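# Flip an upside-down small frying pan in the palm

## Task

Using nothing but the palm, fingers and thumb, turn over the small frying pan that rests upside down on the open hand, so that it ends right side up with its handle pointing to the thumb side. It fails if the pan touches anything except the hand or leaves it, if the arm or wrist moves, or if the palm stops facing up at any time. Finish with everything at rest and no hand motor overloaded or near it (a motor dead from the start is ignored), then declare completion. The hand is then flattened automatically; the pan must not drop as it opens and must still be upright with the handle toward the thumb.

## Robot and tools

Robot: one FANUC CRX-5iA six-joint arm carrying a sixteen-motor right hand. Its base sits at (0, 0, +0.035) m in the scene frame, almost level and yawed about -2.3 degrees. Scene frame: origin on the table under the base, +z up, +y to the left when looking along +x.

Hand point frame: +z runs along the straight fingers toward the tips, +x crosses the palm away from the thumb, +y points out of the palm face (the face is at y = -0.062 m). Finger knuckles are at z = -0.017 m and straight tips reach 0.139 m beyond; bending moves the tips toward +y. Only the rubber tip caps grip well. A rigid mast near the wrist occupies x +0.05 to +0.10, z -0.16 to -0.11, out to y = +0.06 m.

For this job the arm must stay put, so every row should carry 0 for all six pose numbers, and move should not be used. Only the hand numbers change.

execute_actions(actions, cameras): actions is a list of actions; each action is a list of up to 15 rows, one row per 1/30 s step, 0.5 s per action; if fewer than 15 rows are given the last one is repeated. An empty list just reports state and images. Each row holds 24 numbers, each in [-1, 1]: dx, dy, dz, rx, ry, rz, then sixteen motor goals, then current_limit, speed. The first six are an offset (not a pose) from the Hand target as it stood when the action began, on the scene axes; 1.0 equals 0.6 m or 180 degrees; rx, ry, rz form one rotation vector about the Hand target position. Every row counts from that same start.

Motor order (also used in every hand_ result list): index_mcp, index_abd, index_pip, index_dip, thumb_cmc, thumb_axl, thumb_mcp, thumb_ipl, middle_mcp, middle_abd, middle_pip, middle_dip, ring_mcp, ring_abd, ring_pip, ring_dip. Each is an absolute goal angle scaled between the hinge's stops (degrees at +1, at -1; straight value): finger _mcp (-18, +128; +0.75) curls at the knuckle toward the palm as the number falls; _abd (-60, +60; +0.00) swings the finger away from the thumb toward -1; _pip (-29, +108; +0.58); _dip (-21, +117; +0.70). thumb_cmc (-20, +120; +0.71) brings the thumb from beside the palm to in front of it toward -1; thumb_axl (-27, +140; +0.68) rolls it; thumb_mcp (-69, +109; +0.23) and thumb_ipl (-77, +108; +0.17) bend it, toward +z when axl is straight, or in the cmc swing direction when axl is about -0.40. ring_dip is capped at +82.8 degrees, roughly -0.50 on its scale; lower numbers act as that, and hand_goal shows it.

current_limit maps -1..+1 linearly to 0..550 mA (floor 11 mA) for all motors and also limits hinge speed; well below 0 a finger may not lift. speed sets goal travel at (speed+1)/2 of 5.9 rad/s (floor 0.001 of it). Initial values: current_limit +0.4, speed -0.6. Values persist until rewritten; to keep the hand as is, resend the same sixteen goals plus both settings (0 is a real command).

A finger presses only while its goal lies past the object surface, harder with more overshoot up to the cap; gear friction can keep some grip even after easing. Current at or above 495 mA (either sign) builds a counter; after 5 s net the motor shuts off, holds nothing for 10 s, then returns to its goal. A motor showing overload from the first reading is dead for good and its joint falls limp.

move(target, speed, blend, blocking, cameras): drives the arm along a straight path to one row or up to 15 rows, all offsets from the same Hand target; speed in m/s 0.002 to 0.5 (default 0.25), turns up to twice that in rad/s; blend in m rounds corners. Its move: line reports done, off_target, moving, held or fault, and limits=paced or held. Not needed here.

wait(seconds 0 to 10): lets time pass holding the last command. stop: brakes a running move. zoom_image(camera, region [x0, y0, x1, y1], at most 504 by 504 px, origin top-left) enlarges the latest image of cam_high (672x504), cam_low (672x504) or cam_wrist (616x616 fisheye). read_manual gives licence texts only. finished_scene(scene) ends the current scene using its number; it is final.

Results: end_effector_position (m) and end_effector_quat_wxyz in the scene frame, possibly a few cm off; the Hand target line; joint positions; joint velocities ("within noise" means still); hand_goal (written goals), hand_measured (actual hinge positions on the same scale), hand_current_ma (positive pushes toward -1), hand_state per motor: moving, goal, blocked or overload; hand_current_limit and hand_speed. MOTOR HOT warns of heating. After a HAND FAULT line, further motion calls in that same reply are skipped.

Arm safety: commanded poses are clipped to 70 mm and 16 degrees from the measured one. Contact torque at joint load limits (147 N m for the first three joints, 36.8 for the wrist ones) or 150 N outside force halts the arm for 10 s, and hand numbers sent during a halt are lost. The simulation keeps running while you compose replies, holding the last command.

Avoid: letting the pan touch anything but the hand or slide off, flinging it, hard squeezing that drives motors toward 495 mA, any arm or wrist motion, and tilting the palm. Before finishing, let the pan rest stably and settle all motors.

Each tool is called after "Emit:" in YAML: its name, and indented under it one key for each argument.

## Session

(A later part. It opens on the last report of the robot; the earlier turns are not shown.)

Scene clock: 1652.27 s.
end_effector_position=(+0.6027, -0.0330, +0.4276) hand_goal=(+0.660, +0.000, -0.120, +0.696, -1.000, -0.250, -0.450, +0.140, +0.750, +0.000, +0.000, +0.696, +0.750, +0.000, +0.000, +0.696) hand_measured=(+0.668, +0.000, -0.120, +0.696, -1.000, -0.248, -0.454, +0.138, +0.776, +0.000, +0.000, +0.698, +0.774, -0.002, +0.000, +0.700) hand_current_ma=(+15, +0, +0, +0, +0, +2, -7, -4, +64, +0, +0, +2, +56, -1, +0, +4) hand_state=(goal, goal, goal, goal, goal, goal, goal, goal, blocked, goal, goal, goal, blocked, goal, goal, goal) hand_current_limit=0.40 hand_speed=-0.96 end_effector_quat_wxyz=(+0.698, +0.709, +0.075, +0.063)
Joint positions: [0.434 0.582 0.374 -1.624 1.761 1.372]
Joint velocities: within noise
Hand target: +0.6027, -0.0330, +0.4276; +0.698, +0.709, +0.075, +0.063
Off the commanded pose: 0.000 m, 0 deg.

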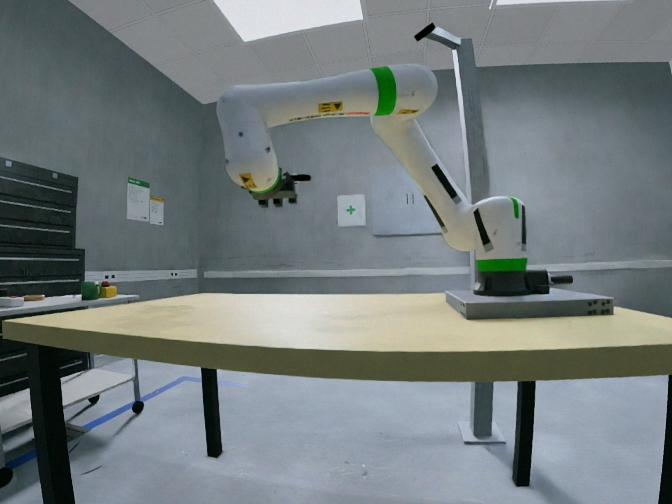

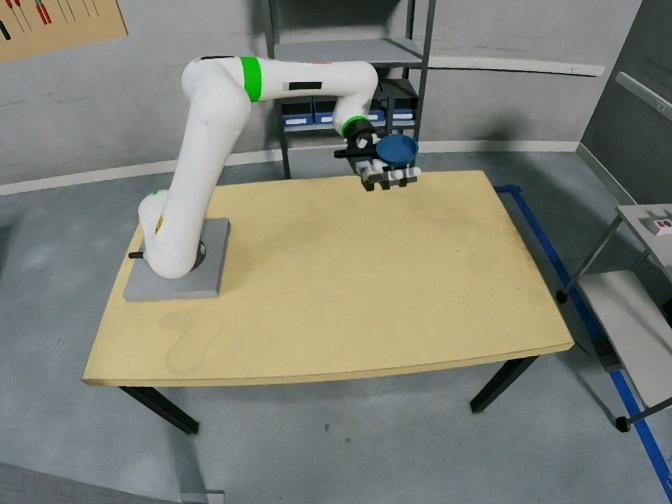

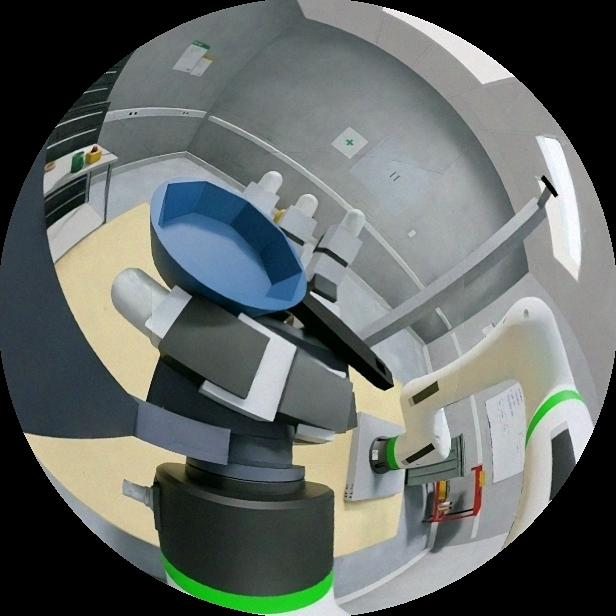

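Emit:
execute_actions:
  actions:
    - [[0,0,0,0,0,0, 0.66,0,-0.12,0.696, -1.0,-0.42,-0.45,0.14, 0.75,0,0.0,0.696, 0.75,0,0.0,0.696, 0.4,-0.96]]
  cameras: ["cam_high","cam_low","cam_wrist"]

Emit:
zoom_image:
  camera: "cam_wrist"
  region: [110, 120, 420, 430]

Emit:
zoom_image:
  camera: "cam_low"
  region: [325, 110, 425, 200]

Emit:
zoom_image:
  camera: "cam_high"
  region: [245, 145, 325, 215]

Scene clock: 1673.90 s.
end_effector_position=(+0.6027, -0.0330, +0.4276) hand_goal=(+0.660, +0.000, -0.120, +0.696, -1.000, -0.420, -0.450, +0.140, +0.750, +0.000, +0.000, +0.696, +0.750, +0.000, +0.000, +0.696) hand_measured=(+0.668, +0.000, -0.120, +0.696, -1.000, -0.418, -0.454, +0.138, +0.776, +0.000, +0.000, +0.698, +0.774, -0.002, +0.000, +0.700) hand_current_ma=(+15, +0, +0, +0, +0, +4, -7, -4, +64, +0, +0, +2, +56, -1, +0, +4) hand_state=(goal, goal, goal, goal, goal, goal, goal, goal, blocked, goal, goal, goal, blocked, goal, goal, goal) hand_current_limit=0.40 hand_speed=-0.96 end_effector_quat_wxyz=(+0.698, +0.709, +0.075, +0.063)
Joint positions: [0.434 0.582 0.374 -1.624 1.761 1.372]
Joint velocities: within noise
Hand target: +0.6027, -0.0330, +0.4276; +0.698, +0.709, +0.075, +0.063
Off the commanded pose: 0.000 m, 0 deg.

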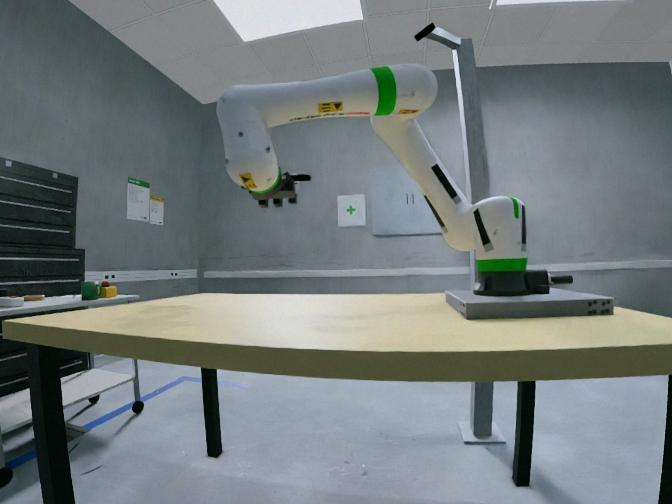

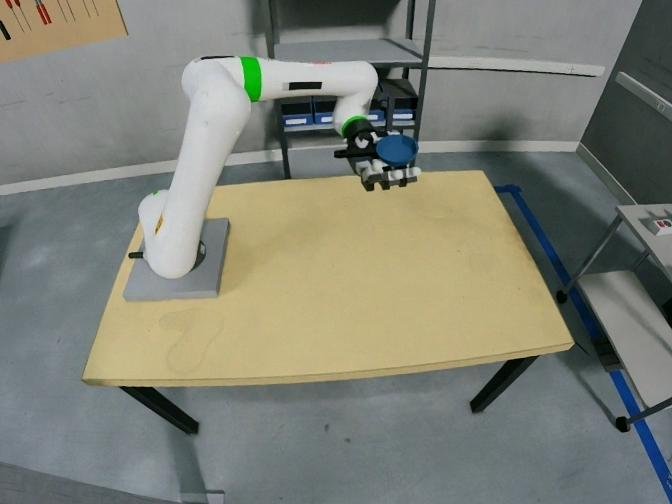

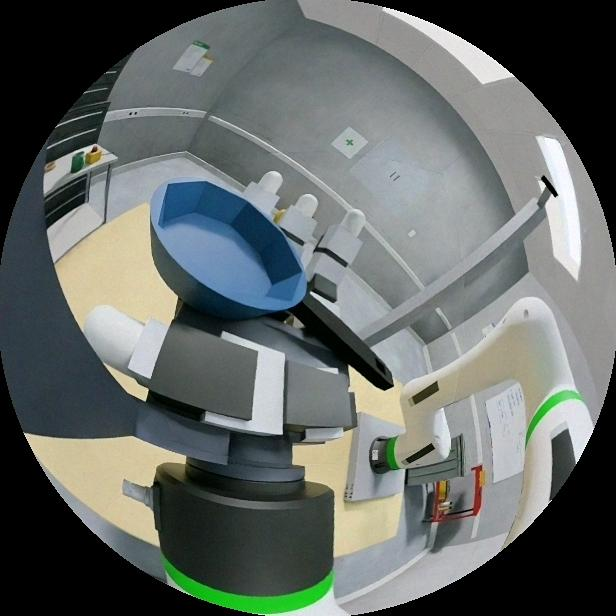

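Scaled by 1.626 from the camera's 616x616 image, which has a finer 880x880 frame.

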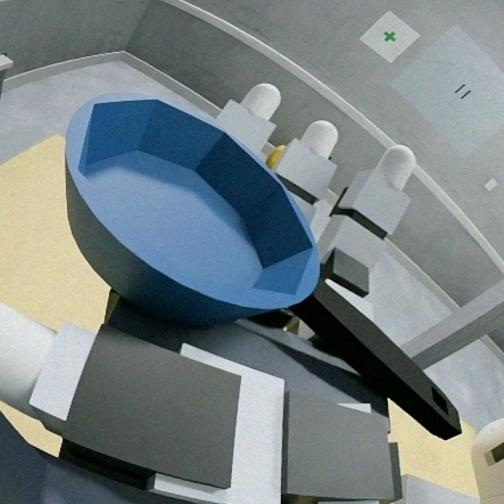

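Scaled by 5.040 from the camera's 672x504 image, which has a finer 960x720 frame.

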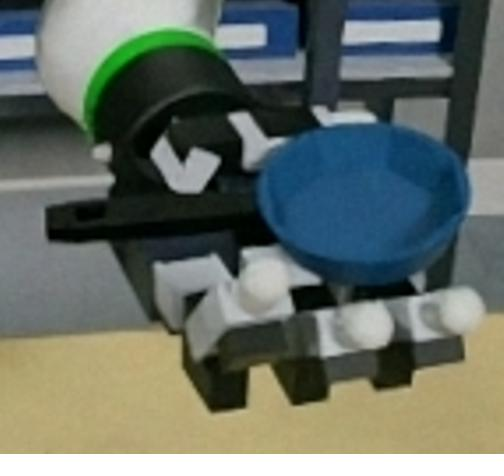

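Scaled by 6.300 from the camera's 672x504 image, which has a finer 960x720 frame.

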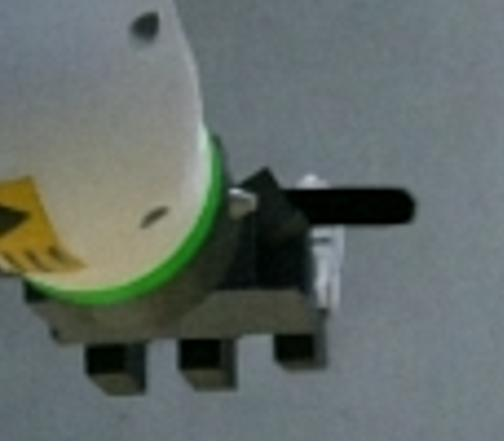

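Emit:
execute_actions:
  actions:
    - [[0,0,0,0,0,0, 0.66,0,-0.12,0.696, -1.0,-0.43,-0.11,-0.43, 0.75,0,0.0,0.696, 0.75,0,0.0,0.696, 0.4,-0.95]]
  cameras: ["cam_wrist"]

Emit:
execute_actions:
  actions:
    - [[0,0,0,0,0,0, 0.66,0,-0.12,0.696, -1.0,-0.43,0.22,-0.93, 0.75,0,0.0,0.696, 0.75,0,0.0,0.696, 0.4,-0.95]]
  cameras: ["cam_high","cam_low","cam_wrist"]

Scene clock: 1683.23 s.
end_effector_position=(+0.6027, -0.0330, +0.4276) hand_goal=(+0.660, +0.000, -0.120, +0.696, -1.000, -0.430, -0.110, -0.430, +0.750, +0.000, +0.000, +0.696, +0.750, +0.000, +0.000, +0.696) hand_measured=(+0.668, +0.000, -0.120, +0.696, -1.000, -0.428, -0.138, -0.174, +0.776, +0.000, +0.000, +0.698, +0.774, -0.002, +0.000, +0.700) hand_current_ma=(+15, +0, +0, +0, +0, +4, -38, +2, +64, +0, +0, +2, +56, -1, +0, +4) hand_state=(goal, goal, goal, goal, goal, goal, moving, moving, blocked, goal, goal, goal, blocked, goal, goal, goal) hand_current_limit=0.40 hand_speed=-0.95 end_effector_quat_wxyz=(+0.698, +0.709, +0.075, +0.063)
Joint positions: [0.434 0.582 0.374 -1.624 1.761 1.372]
Joint velocities: within noise
Hand target: +0.6027, -0.0330, +0.4276; +0.698, +0.709, +0.075, +0.063
Off the commanded pose: 0.000 m, 0 deg.
not at rest: the robot was still moving 3 seconds after this call's last action.
Images, in order (width x height): cam_wrist 616x616.

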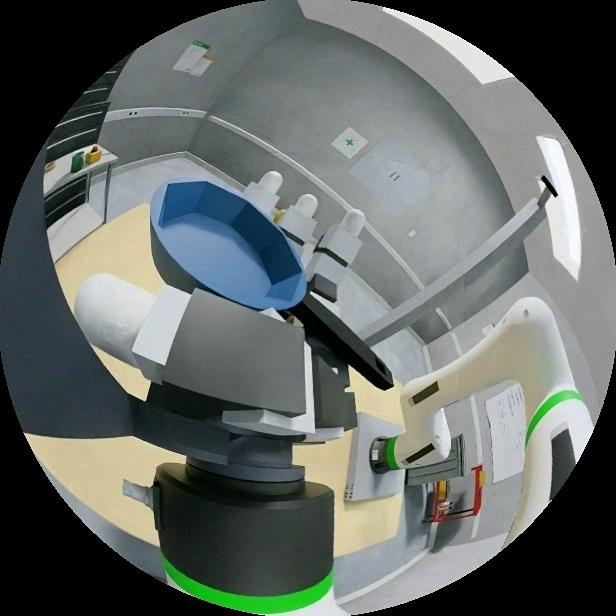

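Scene clock: 1686.73 s.
end_effector_position=(+0.6027, -0.0330, +0.4276) hand_goal=(+0.660, +0.000, -0.120, +0.696, -1.000, -0.430, +0.220, -0.930, +0.750, +0.000, +0.000, +0.696, +0.750, +0.000, +0.000, +0.696) hand_measured=(+0.668, +0.000, -0.120, +0.696, -1.000, -0.428, +0.198, -0.494, +0.776, +0.000, +0.000, +0.698, +0.774, -0.002, +0.000, +0.700) hand_current_ma=(+15, +0, +0, +0, +0, +3, -29, +2, +64, +0, +0, +2, +56, -1, +0, +4) hand_state=(goal, goal, goal, goal, goal, goal, moving, moving, blocked, goal, goal, goal, blocked, goal, goal, goal) hand_current_limit=0.40 hand_speed=-0.95 end_effector_quat_wxyz=(+0.698, +0.709, +0.075, +0.063)
Joint positions: [0.434 0.582 0.374 -1.624 1.761 1.372]
Joint velocities: within noise
Hand target: +0.6027, -0.0330, +0.4276; +0.698, +0.709, +0.075, +0.063
Off the commanded pose: 0.000 m, 0 deg.
not at rest: the robot was still moving 3 seconds after this call's last action.

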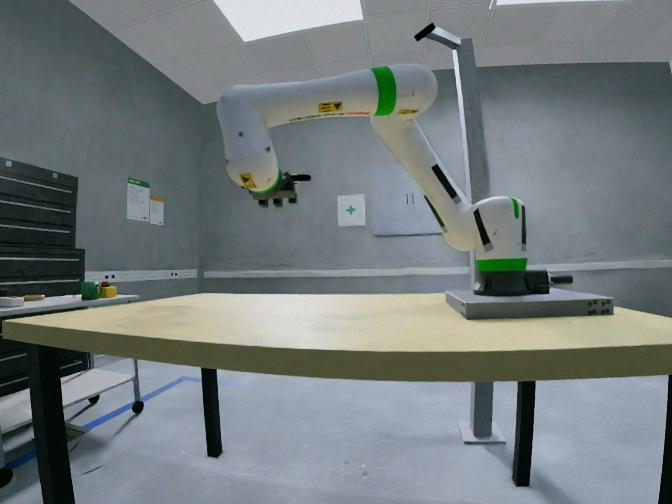

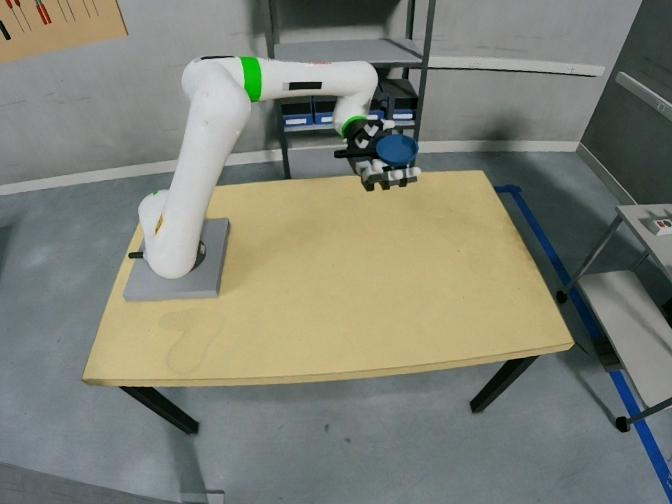

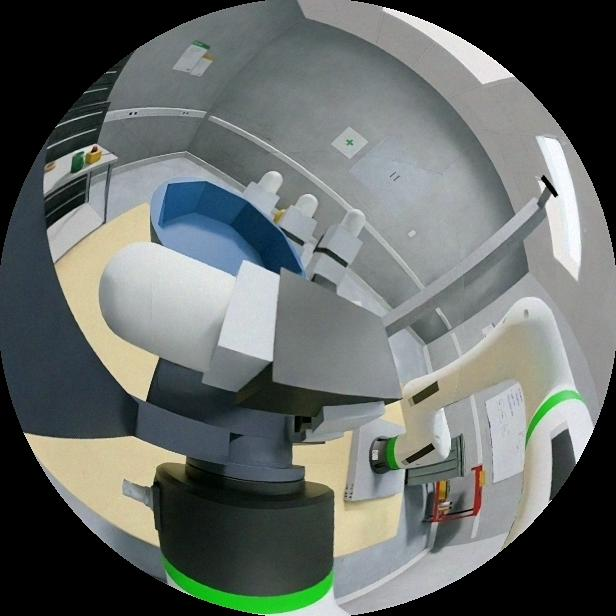

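Emit:
wait:
  seconds: 3
  cameras: ["cam_wrist"]

Scene clock: 1691.90 s.
end_effector_position=(+0.6027, -0.0330, +0.4276) hand_goal=(+0.660, +0.000, -0.120, +0.696, -1.000, -0.430, +0.220, -0.930, +0.750, +0.000, +0.000, +0.696, +0.750, +0.000, +0.000, +0.696) hand_measured=(+0.668, +0.000, -0.120, +0.696, -1.000, -0.428, +0.212, -0.930, +0.776, +0.000, +0.000, +0.698, +0.774, -0.002, +0.000, +0.700) hand_current_ma=(+15, +0, +0, +0, +0, +3, -20, +1, +64, +0, +0, +2, +56, -1, +0, +4) hand_state=(goal, goal, goal, goal, goal, goal, goal, goal, blocked, goal, goal, goal, blocked, goal, goal, goal) hand_current_limit=0.40 hand_speed=-0.95 end_effector_quat_wxyz=(+0.698, +0.709, +0.075, +0.063)
Joint positions: [0.434 0.582 0.374 -1.624 1.761 1.372]
Joint velocities: within noise
Hand target: +0.6027, -0.0330, +0.4276; +0.698, +0.709, +0.075, +0.063
Off the commanded pose: 0.000 m, 0 deg.
wait: 3.00 s; at rest by 2.70 s
Images, in order (width x height): cam_wrist 616x616.

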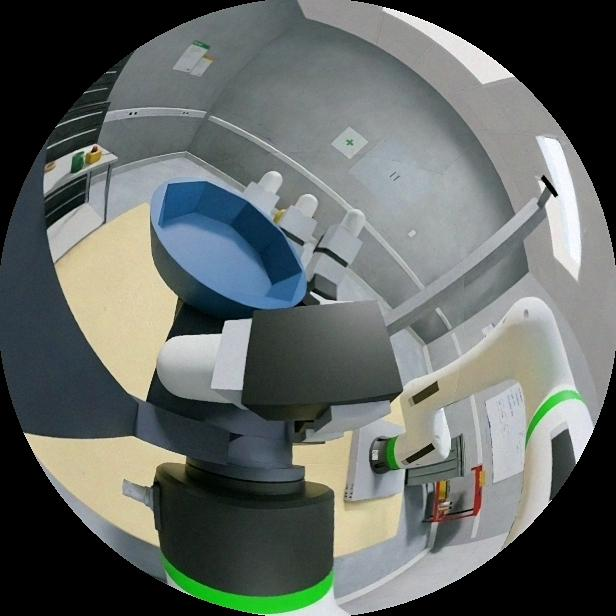

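Emit:
execute_actions:
  actions: []

Scene clock: 1712.77 s.
end_effector_position=(+0.6027, -0.0330, +0.4276) hand_goal=(+0.660, +0.000, -0.120, +0.696, -1.000, -0.430, +0.220, -0.930, +0.750, +0.000, +0.000, +0.696, +0.750, +0.000, +0.000, +0.696) hand_measured=(+0.668, +0.000, -0.120, +0.696, -1.000, -0.428, +0.212, -0.930, +0.776, +0.000, +0.000, +0.698, +0.774, -0.002, +0.000, +0.700) hand_current_ma=(+15, +0, +0, +0, +0, +3, -20, +1, +64, +0, +0, +2, +56, -1, +0, +4) hand_state=(goal, goal, goal, goal, goal, goal, goal, goal, blocked, goal, goal, goal, blocked, goal, goal, goal) hand_current_limit=0.40 hand_speed=-0.95 end_effector_quat_wxyz=(+0.698, +0.709, +0.075, +0.063)
Joint positions: [0.434 0.582 0.374 -1.624 1.761 1.372]
Joint velocities: within noise
Hand target: +0.6027, -0.0330, +0.4276; +0.698, +0.709, +0.075, +0.063
Off the commanded pose: 0.000 m, 0 deg.

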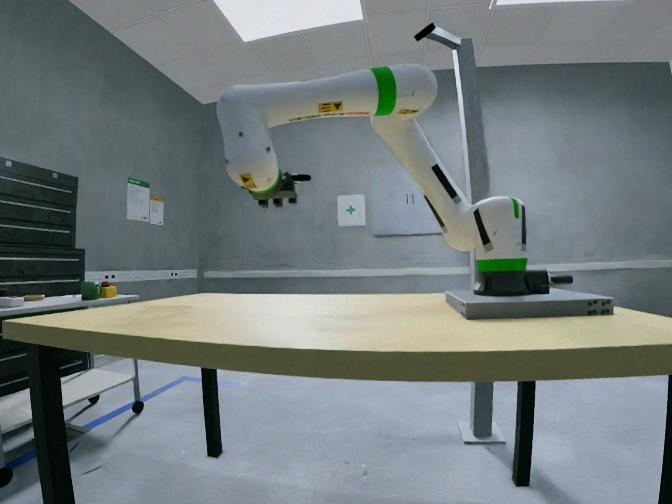

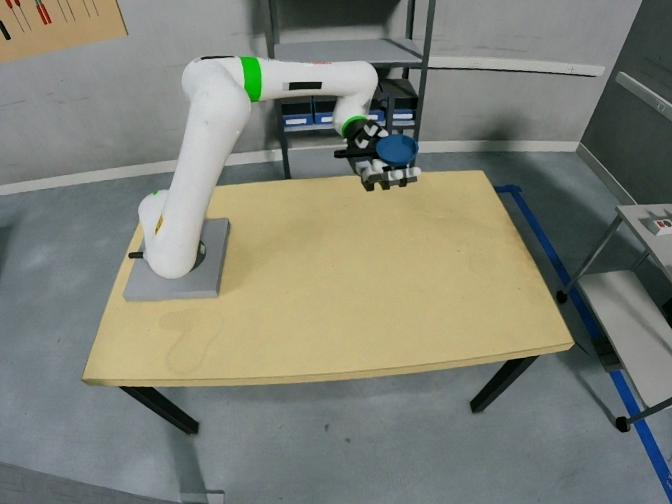

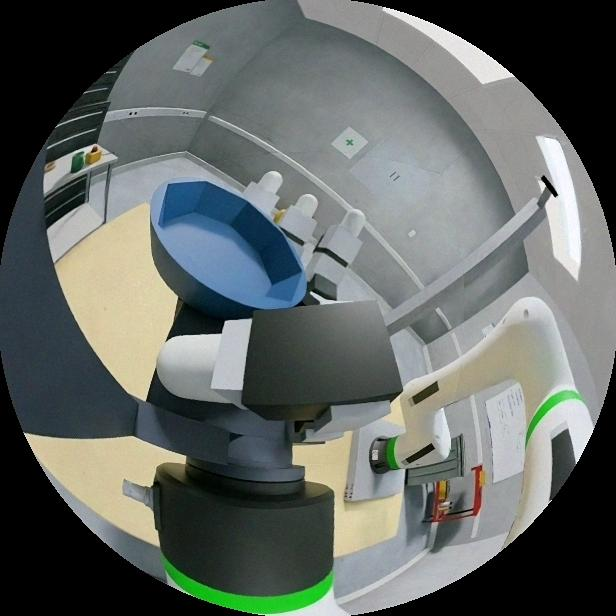

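Emit:
execute_actions:
  actions:
    - [[0,0,0,0,0,0, 0.66,0,-0.12,0.696, -0.57,-0.43,0.22,-0.93, 0.75,0,0.0,0.696, 0.75,0,0.0,0.696, 0.4,-0.92]]
  cameras: ["cam_wrist","cam_low"]

Emit:
zoom_image:
  camera: "cam_wrist"
  region: [110, 120, 420, 430]

Scene clock: 1724.10 s.
end_effector_position=(+0.6027, -0.0330, +0.4276) hand_goal=(+0.660, +0.000, -0.120, +0.696, -0.570, -0.430, +0.220, -0.930, +0.750, +0.000, +0.000, +0.696, +0.750, +0.000, +0.000, +0.696) hand_measured=(+0.668, +0.000, -0.120, +0.696, -0.576, -0.428, +0.214, -0.930, +0.776, +0.000, +0.000, +0.698, +0.774, -0.002, +0.000, +0.700) hand_current_ma=(+15, +0, +0, +0, -9, +3, -11, +0, +64, +0, +0, +2, +56, -1, +0, +4) hand_state=(goal, goal, goal, goal, goal, goal, goal, goal, blocked, goal, goal, goal, blocked, goal, goal, goal) hand_current_limit=0.40 hand_speed=-0.92 end_effector_quat_wxyz=(+0.698, +0.709, +0.075, +0.063)
Joint positions: [0.434 0.582 0.374 -1.624 1.761 1.372]
Joint velocities: within noise
Hand target: +0.6027, -0.0330, +0.4276; +0.698, +0.709, +0.075, +0.063
Off the commanded pose: 0.000 m, 0 deg.
Images, in order (width x height): cam_low 672x504, cam_wrist 616x616.

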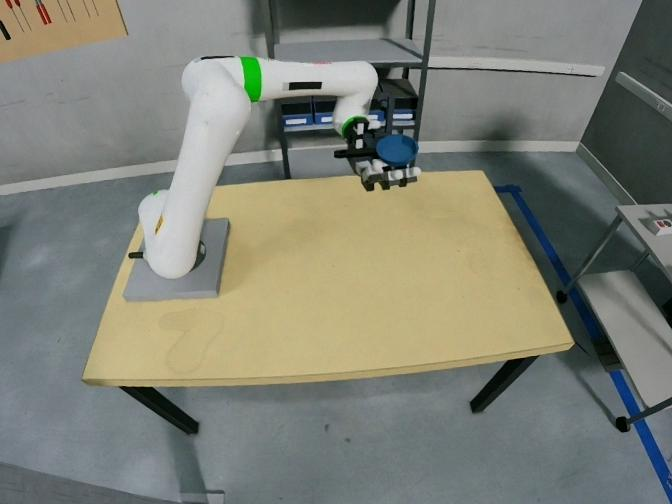

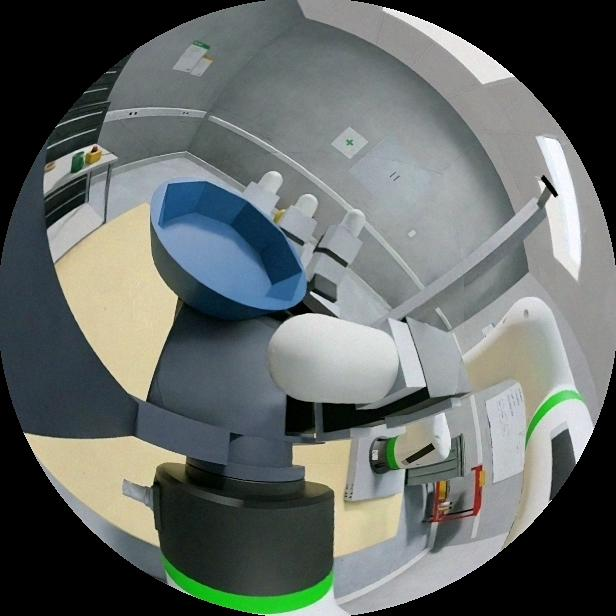

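Scaled by 1.626 from the camera's 616x616 image, which has a finer 880x880 frame.

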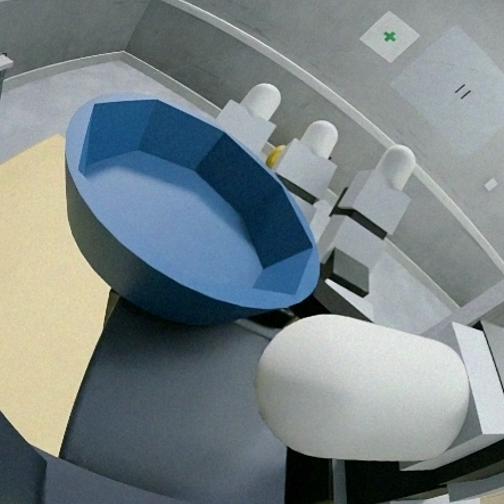

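Emit:
execute_actions:
  actions:
    - [[0,0,0,0,0,0, 0.66,0,-0.12,0.696, -0.1,-0.43,0.22,-0.93, 0.75,0,0.0,0.696, 0.75,0,0.0,0.696, 0.4,-0.92]]
  cameras: ["cam_wrist","cam_low"]

Emit:
zoom_image:
  camera: "cam_low"
  region: [325, 110, 425, 200]

Emit:
zoom_image:
  camera: "cam_wrist"
  region: [110, 120, 420, 430]

Scene clock: 1729.83 s.
end_effector_position=(+0.6027, -0.0330, +0.4276) hand_goal=(+0.660, +0.000, -0.120, +0.696, -0.100, -0.430, +0.220, -0.930, +0.750, +0.000, +0.000, +0.696, +0.750, +0.000, +0.000, +0.696) hand_measured=(+0.668, +0.000, -0.120, +0.696, -0.100, -0.428, +0.218, -0.930, +0.776, +0.000, +0.000, +0.698, +0.774, -0.002, +0.000, +0.700) hand_current_ma=(+15, +0, +0, +0, +1, +3, -2, +0, +64, +0, +0, +2, +56, -1, +0, +4) hand_state=(goal, goal, goal, goal, goal, goal, goal, goal, blocked, goal, goal, goal, blocked, goal, goal, goal) hand_current_limit=0.40 hand_speed=-0.92 end_effector_quat_wxyz=(+0.698, +0.709, +0.075, +0.063)
Joint positions: [0.434 0.582 0.374 -1.624 1.761 1.372]
Joint velocities: within noise
Hand target: +0.6027, -0.0330, +0.4276; +0.698, +0.709, +0.075, +0.063
Off the commanded pose: 0.000 m, 0 deg.
Images, in order (width x height): cam_low 672x504, cam_wrist 616x616.

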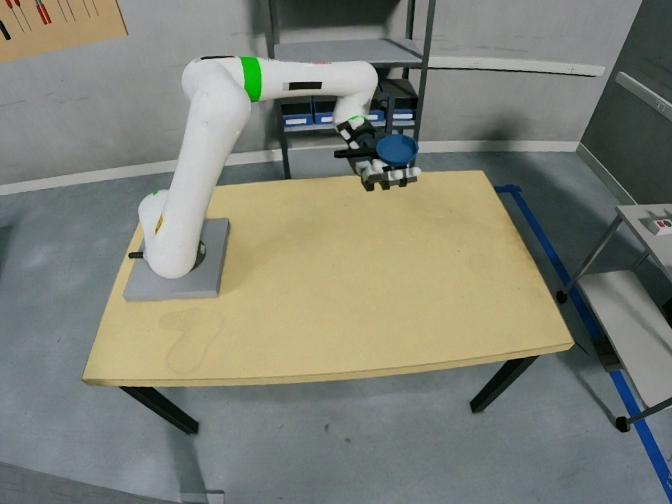

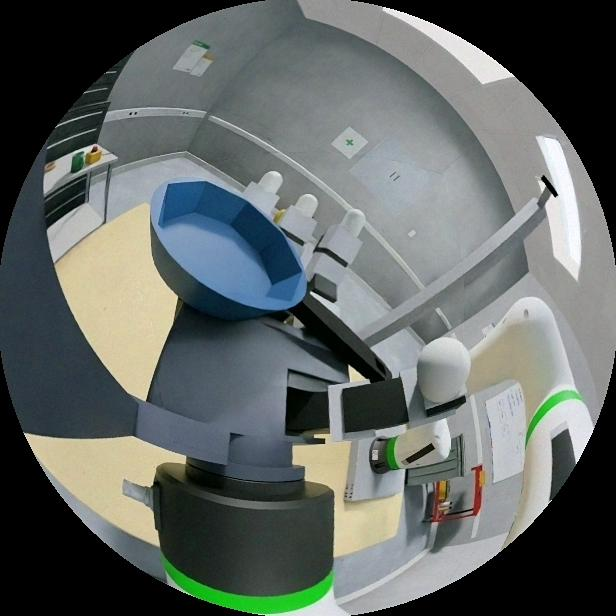

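Scaled by 5.040 from the camera's 672x504 image, which has a finer 960x720 frame.

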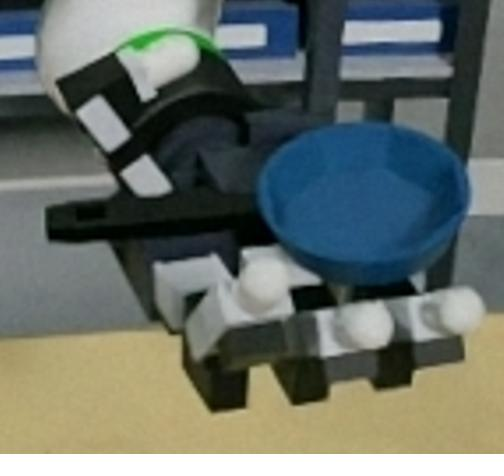

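Scaled by 1.626 from the camera's 616x616 image, which has a finer 880x880 frame.

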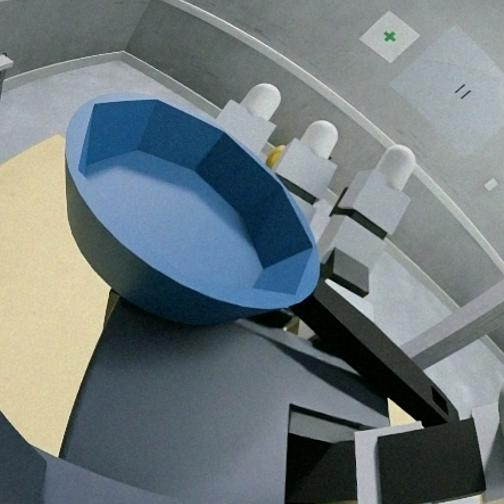

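Emit:
execute_actions:
  actions:
    - [[0,0,0,0,0,0, 0.66,0,-0.12,0.696, -0.1,-0.43,0.23,0.17, 0.75,0,0.0,0.696, 0.75,0,0.0,0.696, 0.4,-0.85]]
  cameras: ["cam_wrist"]

Emit:
zoom_image:
  camera: "cam_wrist"
  region: [200, 180, 500, 480]

Scene clock: 1746.33 s.
end_effector_position=(+0.6027, -0.0330, +0.4276) hand_goal=(+0.660, +0.000, -0.120, +0.696, -0.100, -0.430, +0.230, +0.170, +0.750, +0.000, +0.000, +0.696, +0.750, +0.000, +0.000, +0.696) hand_measured=(+0.668, +0.000, -0.120, +0.696, -0.096, -0.428, +0.230, +0.010, +0.776, +0.000, +0.000, +0.698, +0.774, -0.002, +0.000, +0.700) hand_current_ma=(+15, +0, +0, +0, +4, +3, +1, -11, +64, +0, +0, +2, +56, -1, +0, +4) hand_state=(goal, goal, goal, goal, goal, goal, goal, moving, blocked, goal, goal, goal, blocked, goal, goal, goal) hand_current_limit=0.40 hand_speed=-0.85 end_effector_quat_wxyz=(+0.698, +0.709, +0.075, +0.063)
Joint positions: [0.434 0.582 0.374 -1.624 1.761 1.372]
Joint velocities: within noise
Hand target: +0.6027, -0.0330, +0.4276; +0.698, +0.709, +0.075, +0.063
Off the commanded pose: 0.000 m, 0 deg.
not at rest: the robot was still moving 3 seconds after this call's last action.
Images, in order (width x height): cam_wrist 616x616.

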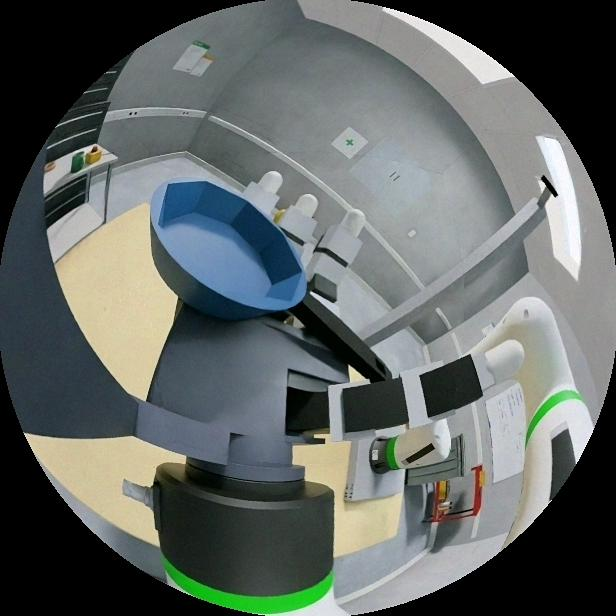

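Scaled by 1.680 from the camera's 616x616 image, which has a finer 880x880 frame.

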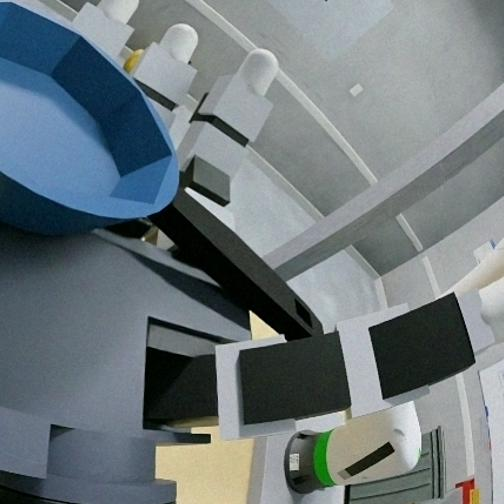

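Emit:
execute_actions:
  actions:
    - [[0,0,0,0,0,0, 0.66,0,-0.12,0.696, 0.35,-0.43,0.23,0.17, 0.75,0,0.0,0.696, 0.75,0,0.0,0.696, 0.4,-0.92]]
  cameras: ["cam_wrist"]

Emit:
zoom_image:
  camera: "cam_wrist"
  region: [200, 180, 500, 480]

Scene clock: 1754.23 s.
end_effector_position=(+0.6027, -0.0330, +0.4276) hand_goal=(+0.660, +0.000, -0.120, +0.696, +0.350, -0.430, +0.230, +0.170, +0.750, +0.000, +0.000, +0.696, +0.750, +0.000, +0.000, +0.696) hand_measured=(+0.668, +0.000, -0.120, +0.696, +0.358, -0.428, +0.234, +0.170, +0.776, +0.000, +0.000, +0.698, +0.774, -0.002, +0.000, +0.700) hand_current_ma=(+15, +0, +0, +0, +13, +3, +5, -1, +64, +0, +0, +2, +56, -1, +0, +4) hand_state=(goal, goal, goal, goal, goal, goal, goal, goal, blocked, goal, goal, goal, blocked, goal, goal, goal) hand_current_limit=0.40 hand_speed=-0.92 end_effector_quat_wxyz=(+0.698, +0.709, +0.075, +0.063)
Joint positions: [0.434 0.582 0.374 -1.624 1.761 1.372]
Joint velocities: within noise
Hand target: +0.6027, -0.0330, +0.4276; +0.698, +0.709, +0.075, +0.063
Off the commanded pose: 0.000 m, 0 deg.
Images, in order (width x height): cam_wrist 616x616.

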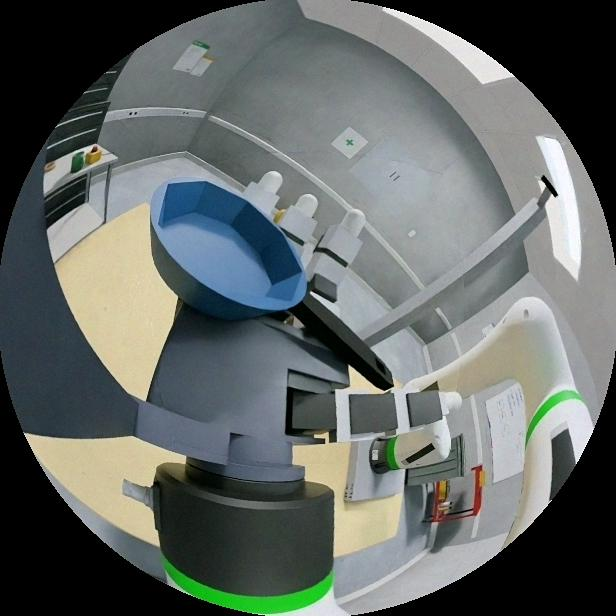

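Scaled by 1.680 from the camera's 616x616 image, which has a finer 880x880 frame.

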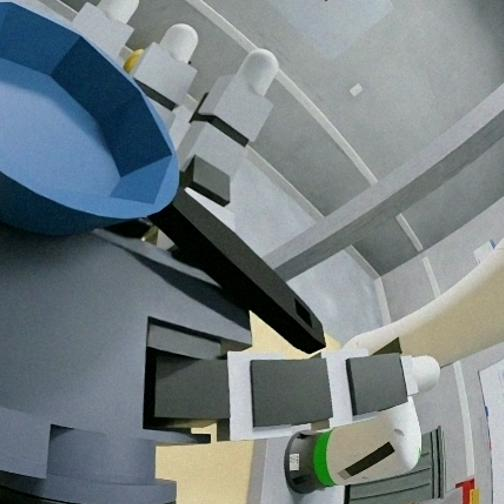

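Emit:
execute_actions:
  actions: []

Emit:
zoom_image:
  camera: "cam_low"
  region: [325, 110, 425, 200]

Emit:
zoom_image:
  camera: "cam_high"
  region: [245, 145, 325, 215]

Scene clock: 1759.10 s.
end_effector_position=(+0.6027, -0.0330, +0.4276) hand_goal=(+0.660, +0.000, -0.120, +0.696, +0.350, -0.430, +0.230, +0.170, +0.750, +0.000, +0.000, +0.696, +0.750, +0.000, +0.000, +0.696) hand_measured=(+0.668, +0.000, -0.120, +0.696, +0.358, -0.428, +0.234, +0.170, +0.776, +0.000, +0.000, +0.698, +0.774, -0.002, +0.000, +0.700) hand_current_ma=(+15, +0, +0, +0, +13, +3, +5, -1, +64, +0, +0, +2, +56, -1, +0, +4) hand_state=(goal, goal, goal, goal, goal, goal, goal, goal, blocked, goal, goal, goal, blocked, goal, goal, goal) hand_current_limit=0.40 hand_speed=-0.92 end_effector_quat_wxyz=(+0.698, +0.709, +0.075, +0.063)
Joint positions: [0.434 0.582 0.374 -1.624 1.761 1.372]
Joint velocities: within noise
Hand target: +0.6027, -0.0330, +0.4276; +0.698, +0.709, +0.075, +0.063
Off the commanded pose: 0.000 m, 0 deg.

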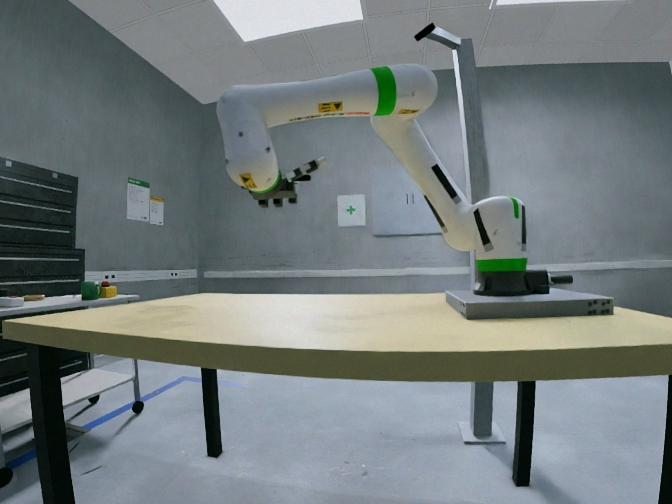

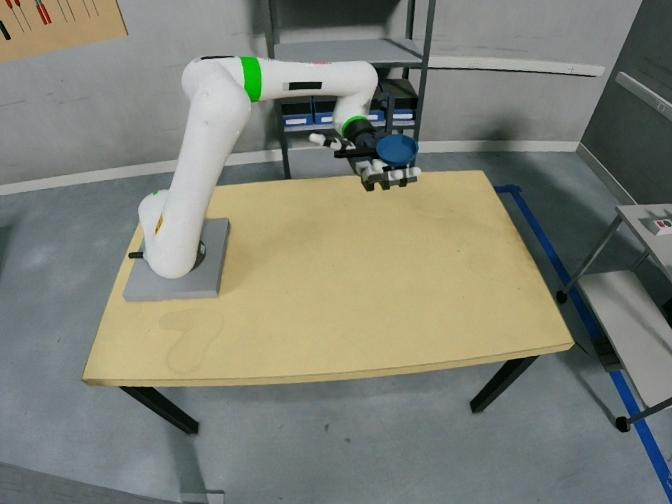

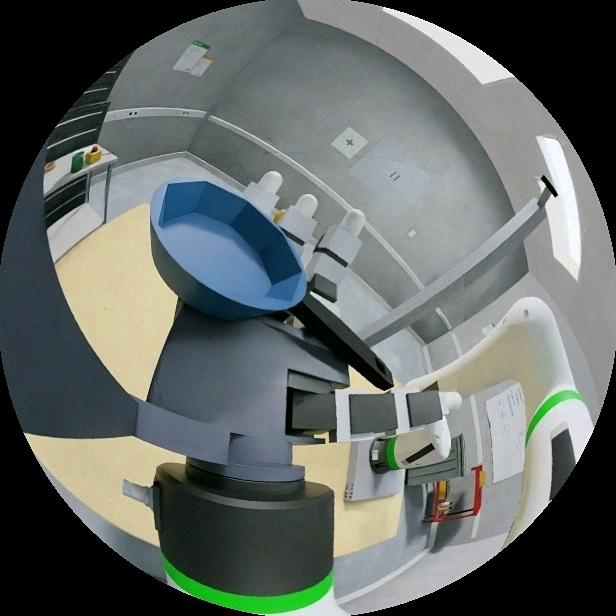

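Scaled by 5.040 from the camera's 672x504 image, which has a finer 960x720 frame.

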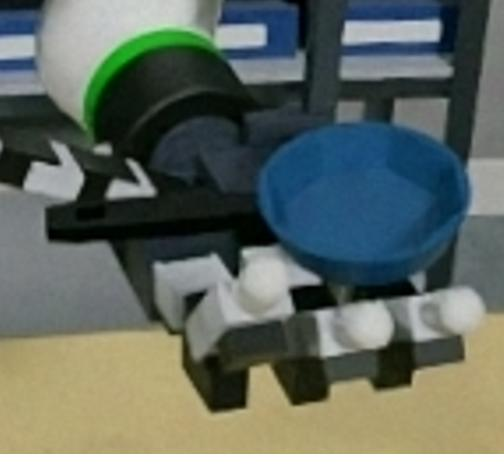

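Scaled by 6.300 from the camera's 672x504 image, which has a finer 960x720 frame.

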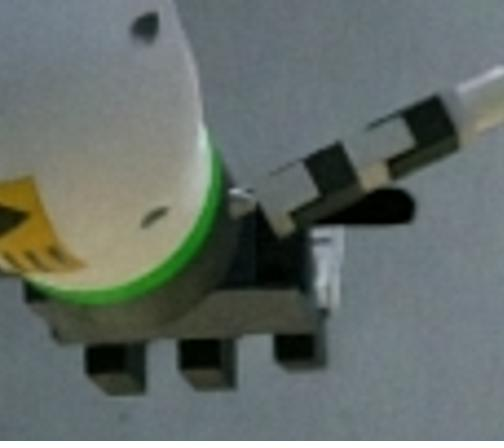

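Emit:
execute_actions:
  actions:
    - [[0,0,0,0,0,0, 0.66,0,-0.12,0.696, 0.35,0.68,0.23,0.17, 0.75,0,0.0,0.696, 0.75,0,0.0,0.696, 0.4,-0.88]]
  cameras: ["cam_wrist"]

Emit:
execute_actions:
  actions:
    - [[0,0,0,0,0,0, 0.66,0,-0.12,0.696, 0.55,0.68,0.23,0.17, 0.75,0,0.0,0.696, 0.75,0,0.0,0.696, 0.4,-0.94]]
  cameras: ["cam_wrist", "cam_low"]

Emit:
zoom_image:
  camera: "cam_wrist"
  region: [200, 180, 500, 480]

Emit:
zoom_image:
  camera: "cam_low"
  region: [300, 110, 425, 210]

Scene clock: 1771.60 s.
end_effector_position=(+0.6027, -0.0330, +0.4276) hand_goal=(+0.660, +0.000, -0.120, +0.696, +0.350, +0.680, +0.230, +0.170, +0.750, +0.000, +0.000, +0.696, +0.750, +0.000, +0.000, +0.696) hand_measured=(+0.668, +0.000, -0.120, +0.696, +0.358, +0.400, +0.234, +0.170, +0.776, +0.000, +0.000, +0.698, +0.774, -0.002, +0.000, +0.700) hand_current_ma=(+15, +0, +0, +0, +13, -11, +5, -1, +64, +0, +0, +2, +56, -1, +0, +4) hand_state=(goal, goal, goal, goal, goal, moving, goal, goal, blocked, goal, goal, goal, blocked, goal, goal, goal) hand_current_limit=0.40 hand_speed=-0.88 end_effector_quat_wxyz=(+0.698, +0.709, +0.075, +0.063)
Joint positions: [0.434 0.582 0.374 -1.624 1.761 1.372]
Joint velocities: within noise
Hand target: +0.6027, -0.0330, +0.4276; +0.698, +0.709, +0.075, +0.063
Off the commanded pose: 0.000 m, 0 deg.
not at rest: the robot was still moving 3 seconds after this call's last action.
Images, in order (width x height): cam_wrist 616x616.

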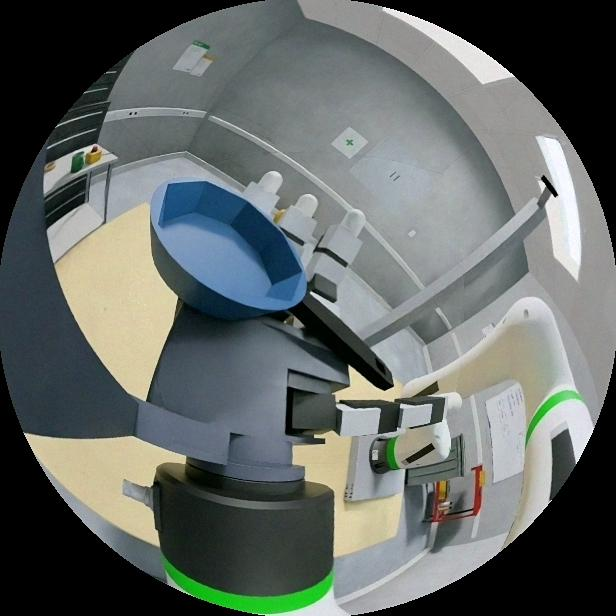

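Scene clock: 1773.97 s.
end_effector_position=(+0.6027, -0.0330, +0.4276) hand_goal=(+0.660, +0.000, -0.120, +0.696, +0.550, +0.680, +0.230, +0.170, +0.750, +0.000, +0.000, +0.696, +0.750, +0.000, +0.000, +0.696) hand_measured=(+0.668, +0.000, -0.120, +0.696, +0.560, +0.678, +0.232, +0.170, +0.776, +0.000, +0.000, +0.698, +0.774, -0.002, +0.000, +0.700) hand_current_ma=(+15, +0, +0, +0, +15, -3, +3, -1, +64, +0, +0, +2, +56, -1, +0, +4) hand_state=(goal, goal, goal, goal, goal, goal, goal, goal, blocked, goal, goal, goal, blocked, goal, goal, goal) hand_current_limit=0.40 hand_speed=-0.94 end_effector_quat_wxyz=(+0.698, +0.709, +0.075, +0.063)
Joint positions: [0.434 0.582 0.374 -1.624 1.761 1.372]
Joint velocities: within noise
Hand target: +0.6027, -0.0330, +0.4276; +0.698, +0.709, +0.075, +0.063
Off the commanded pose: 0.000 m, 0 deg.
Images, in order (width x height): cam_low 672x504, cam_wrist 616x616.

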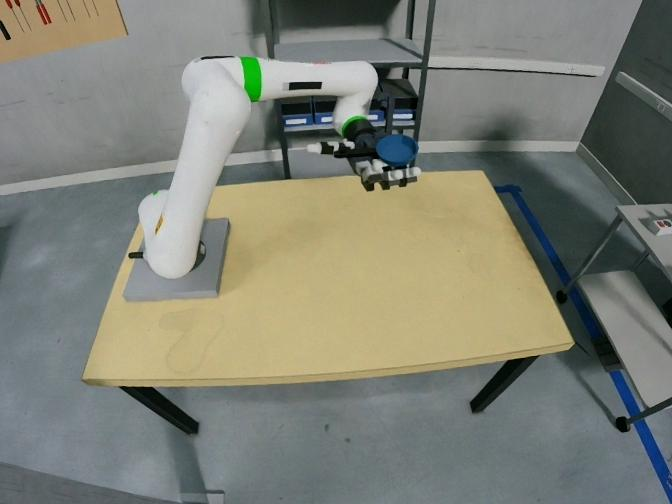

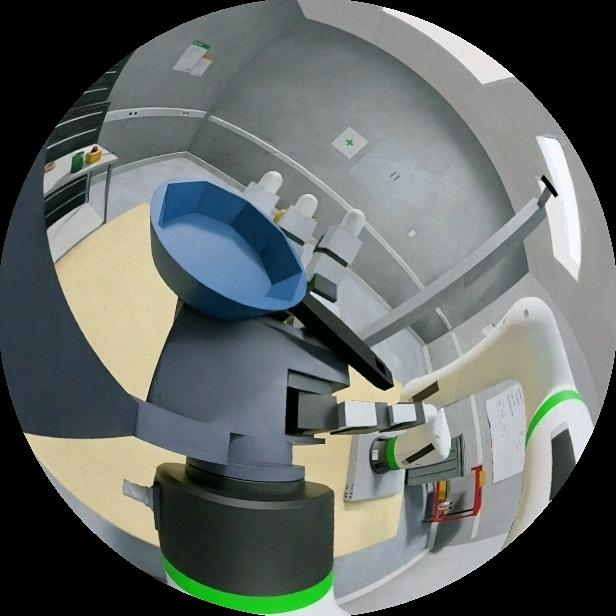

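Scaled by 1.680 from the camera's 616x616 image, which has a finer 880x880 frame.

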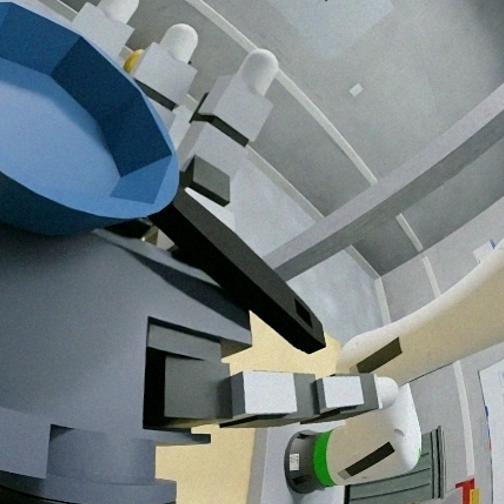

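Scaled by 4.032 from the camera's 672x504 image, which has a finer 960x720 frame.

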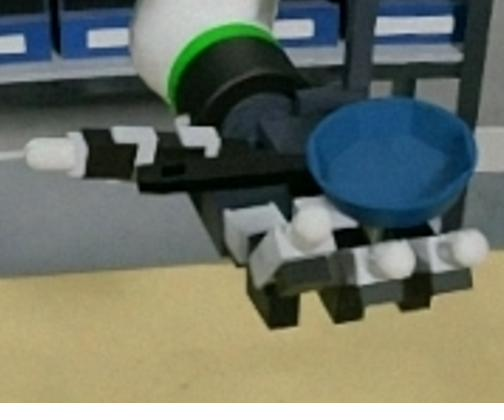

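Emit:
execute_actions:
  actions:
    - [[0,0,0,0,0,0, 0.66,0,-0.12,0.696, 0.71,0.68,0.23,0.17, 0.75,0,0.0,0.696, 0.75,0,0.0,0.696, 0.4,-0.95]]
  cameras: ["cam_wrist"]

Emit:
zoom_image:
  camera: "cam_wrist"
  region: [110, 150, 460, 460]

Scene clock: 1777.60 s.
end_effector_position=(+0.6027, -0.0330, +0.4276) hand_goal=(+0.660, +0.000, -0.120, +0.696, +0.710, +0.680, +0.230, +0.170, +0.750, +0.000, +0.000, +0.696, +0.750, +0.000, +0.000, +0.696) hand_measured=(+0.668, +0.000, -0.120, +0.696, +0.720, +0.678, +0.232, +0.170, +0.776, +0.000, +0.000, +0.698, +0.774, -0.002, +0.000, +0.700) hand_current_ma=(+15, +0, +0, +0, +15, -3, +3, -1, +64, +0, +0, +2, +56, -1, +0, +4) hand_state=(goal, goal, goal, goal, goal, goal, goal, goal, blocked, goal, goal, goal, blocked, goal, goal, goal) hand_current_limit=0.40 hand_speed=-0.95 end_effector_quat_wxyz=(+0.698, +0.709, +0.075, +0.063)
Joint positions: [0.434 0.582 0.374 -1.624 1.761 1.372]
Joint velocities: within noise
Hand target: +0.6027, -0.0330, +0.4276; +0.698, +0.709, +0.075, +0.063
Off the commanded pose: 0.000 m, 0 deg.
Images, in order (width x height): cam_wrist 616x616.

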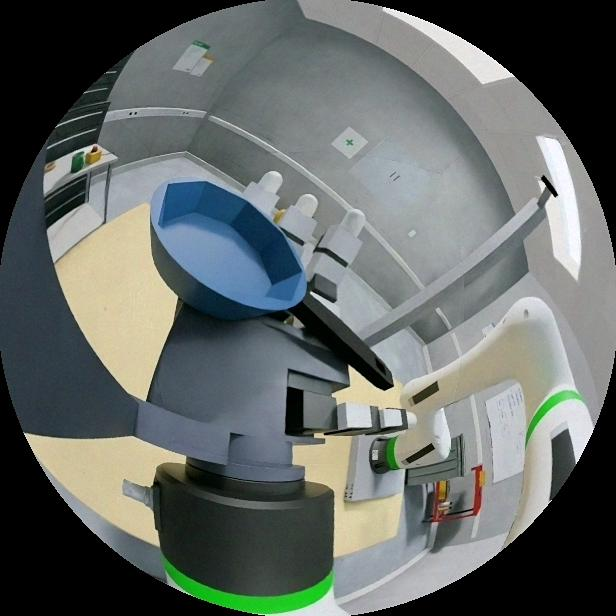

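Scaled by 1.440 from the camera's 616x616 image, which has a finer 880x880 frame.

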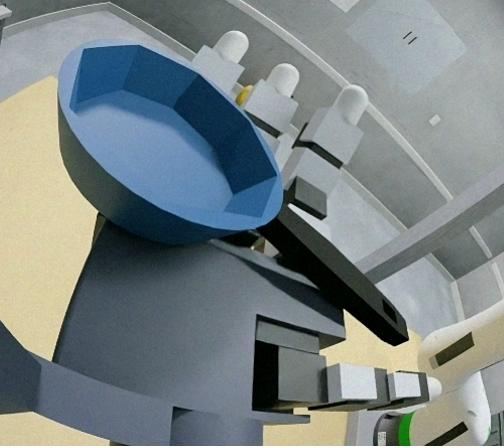

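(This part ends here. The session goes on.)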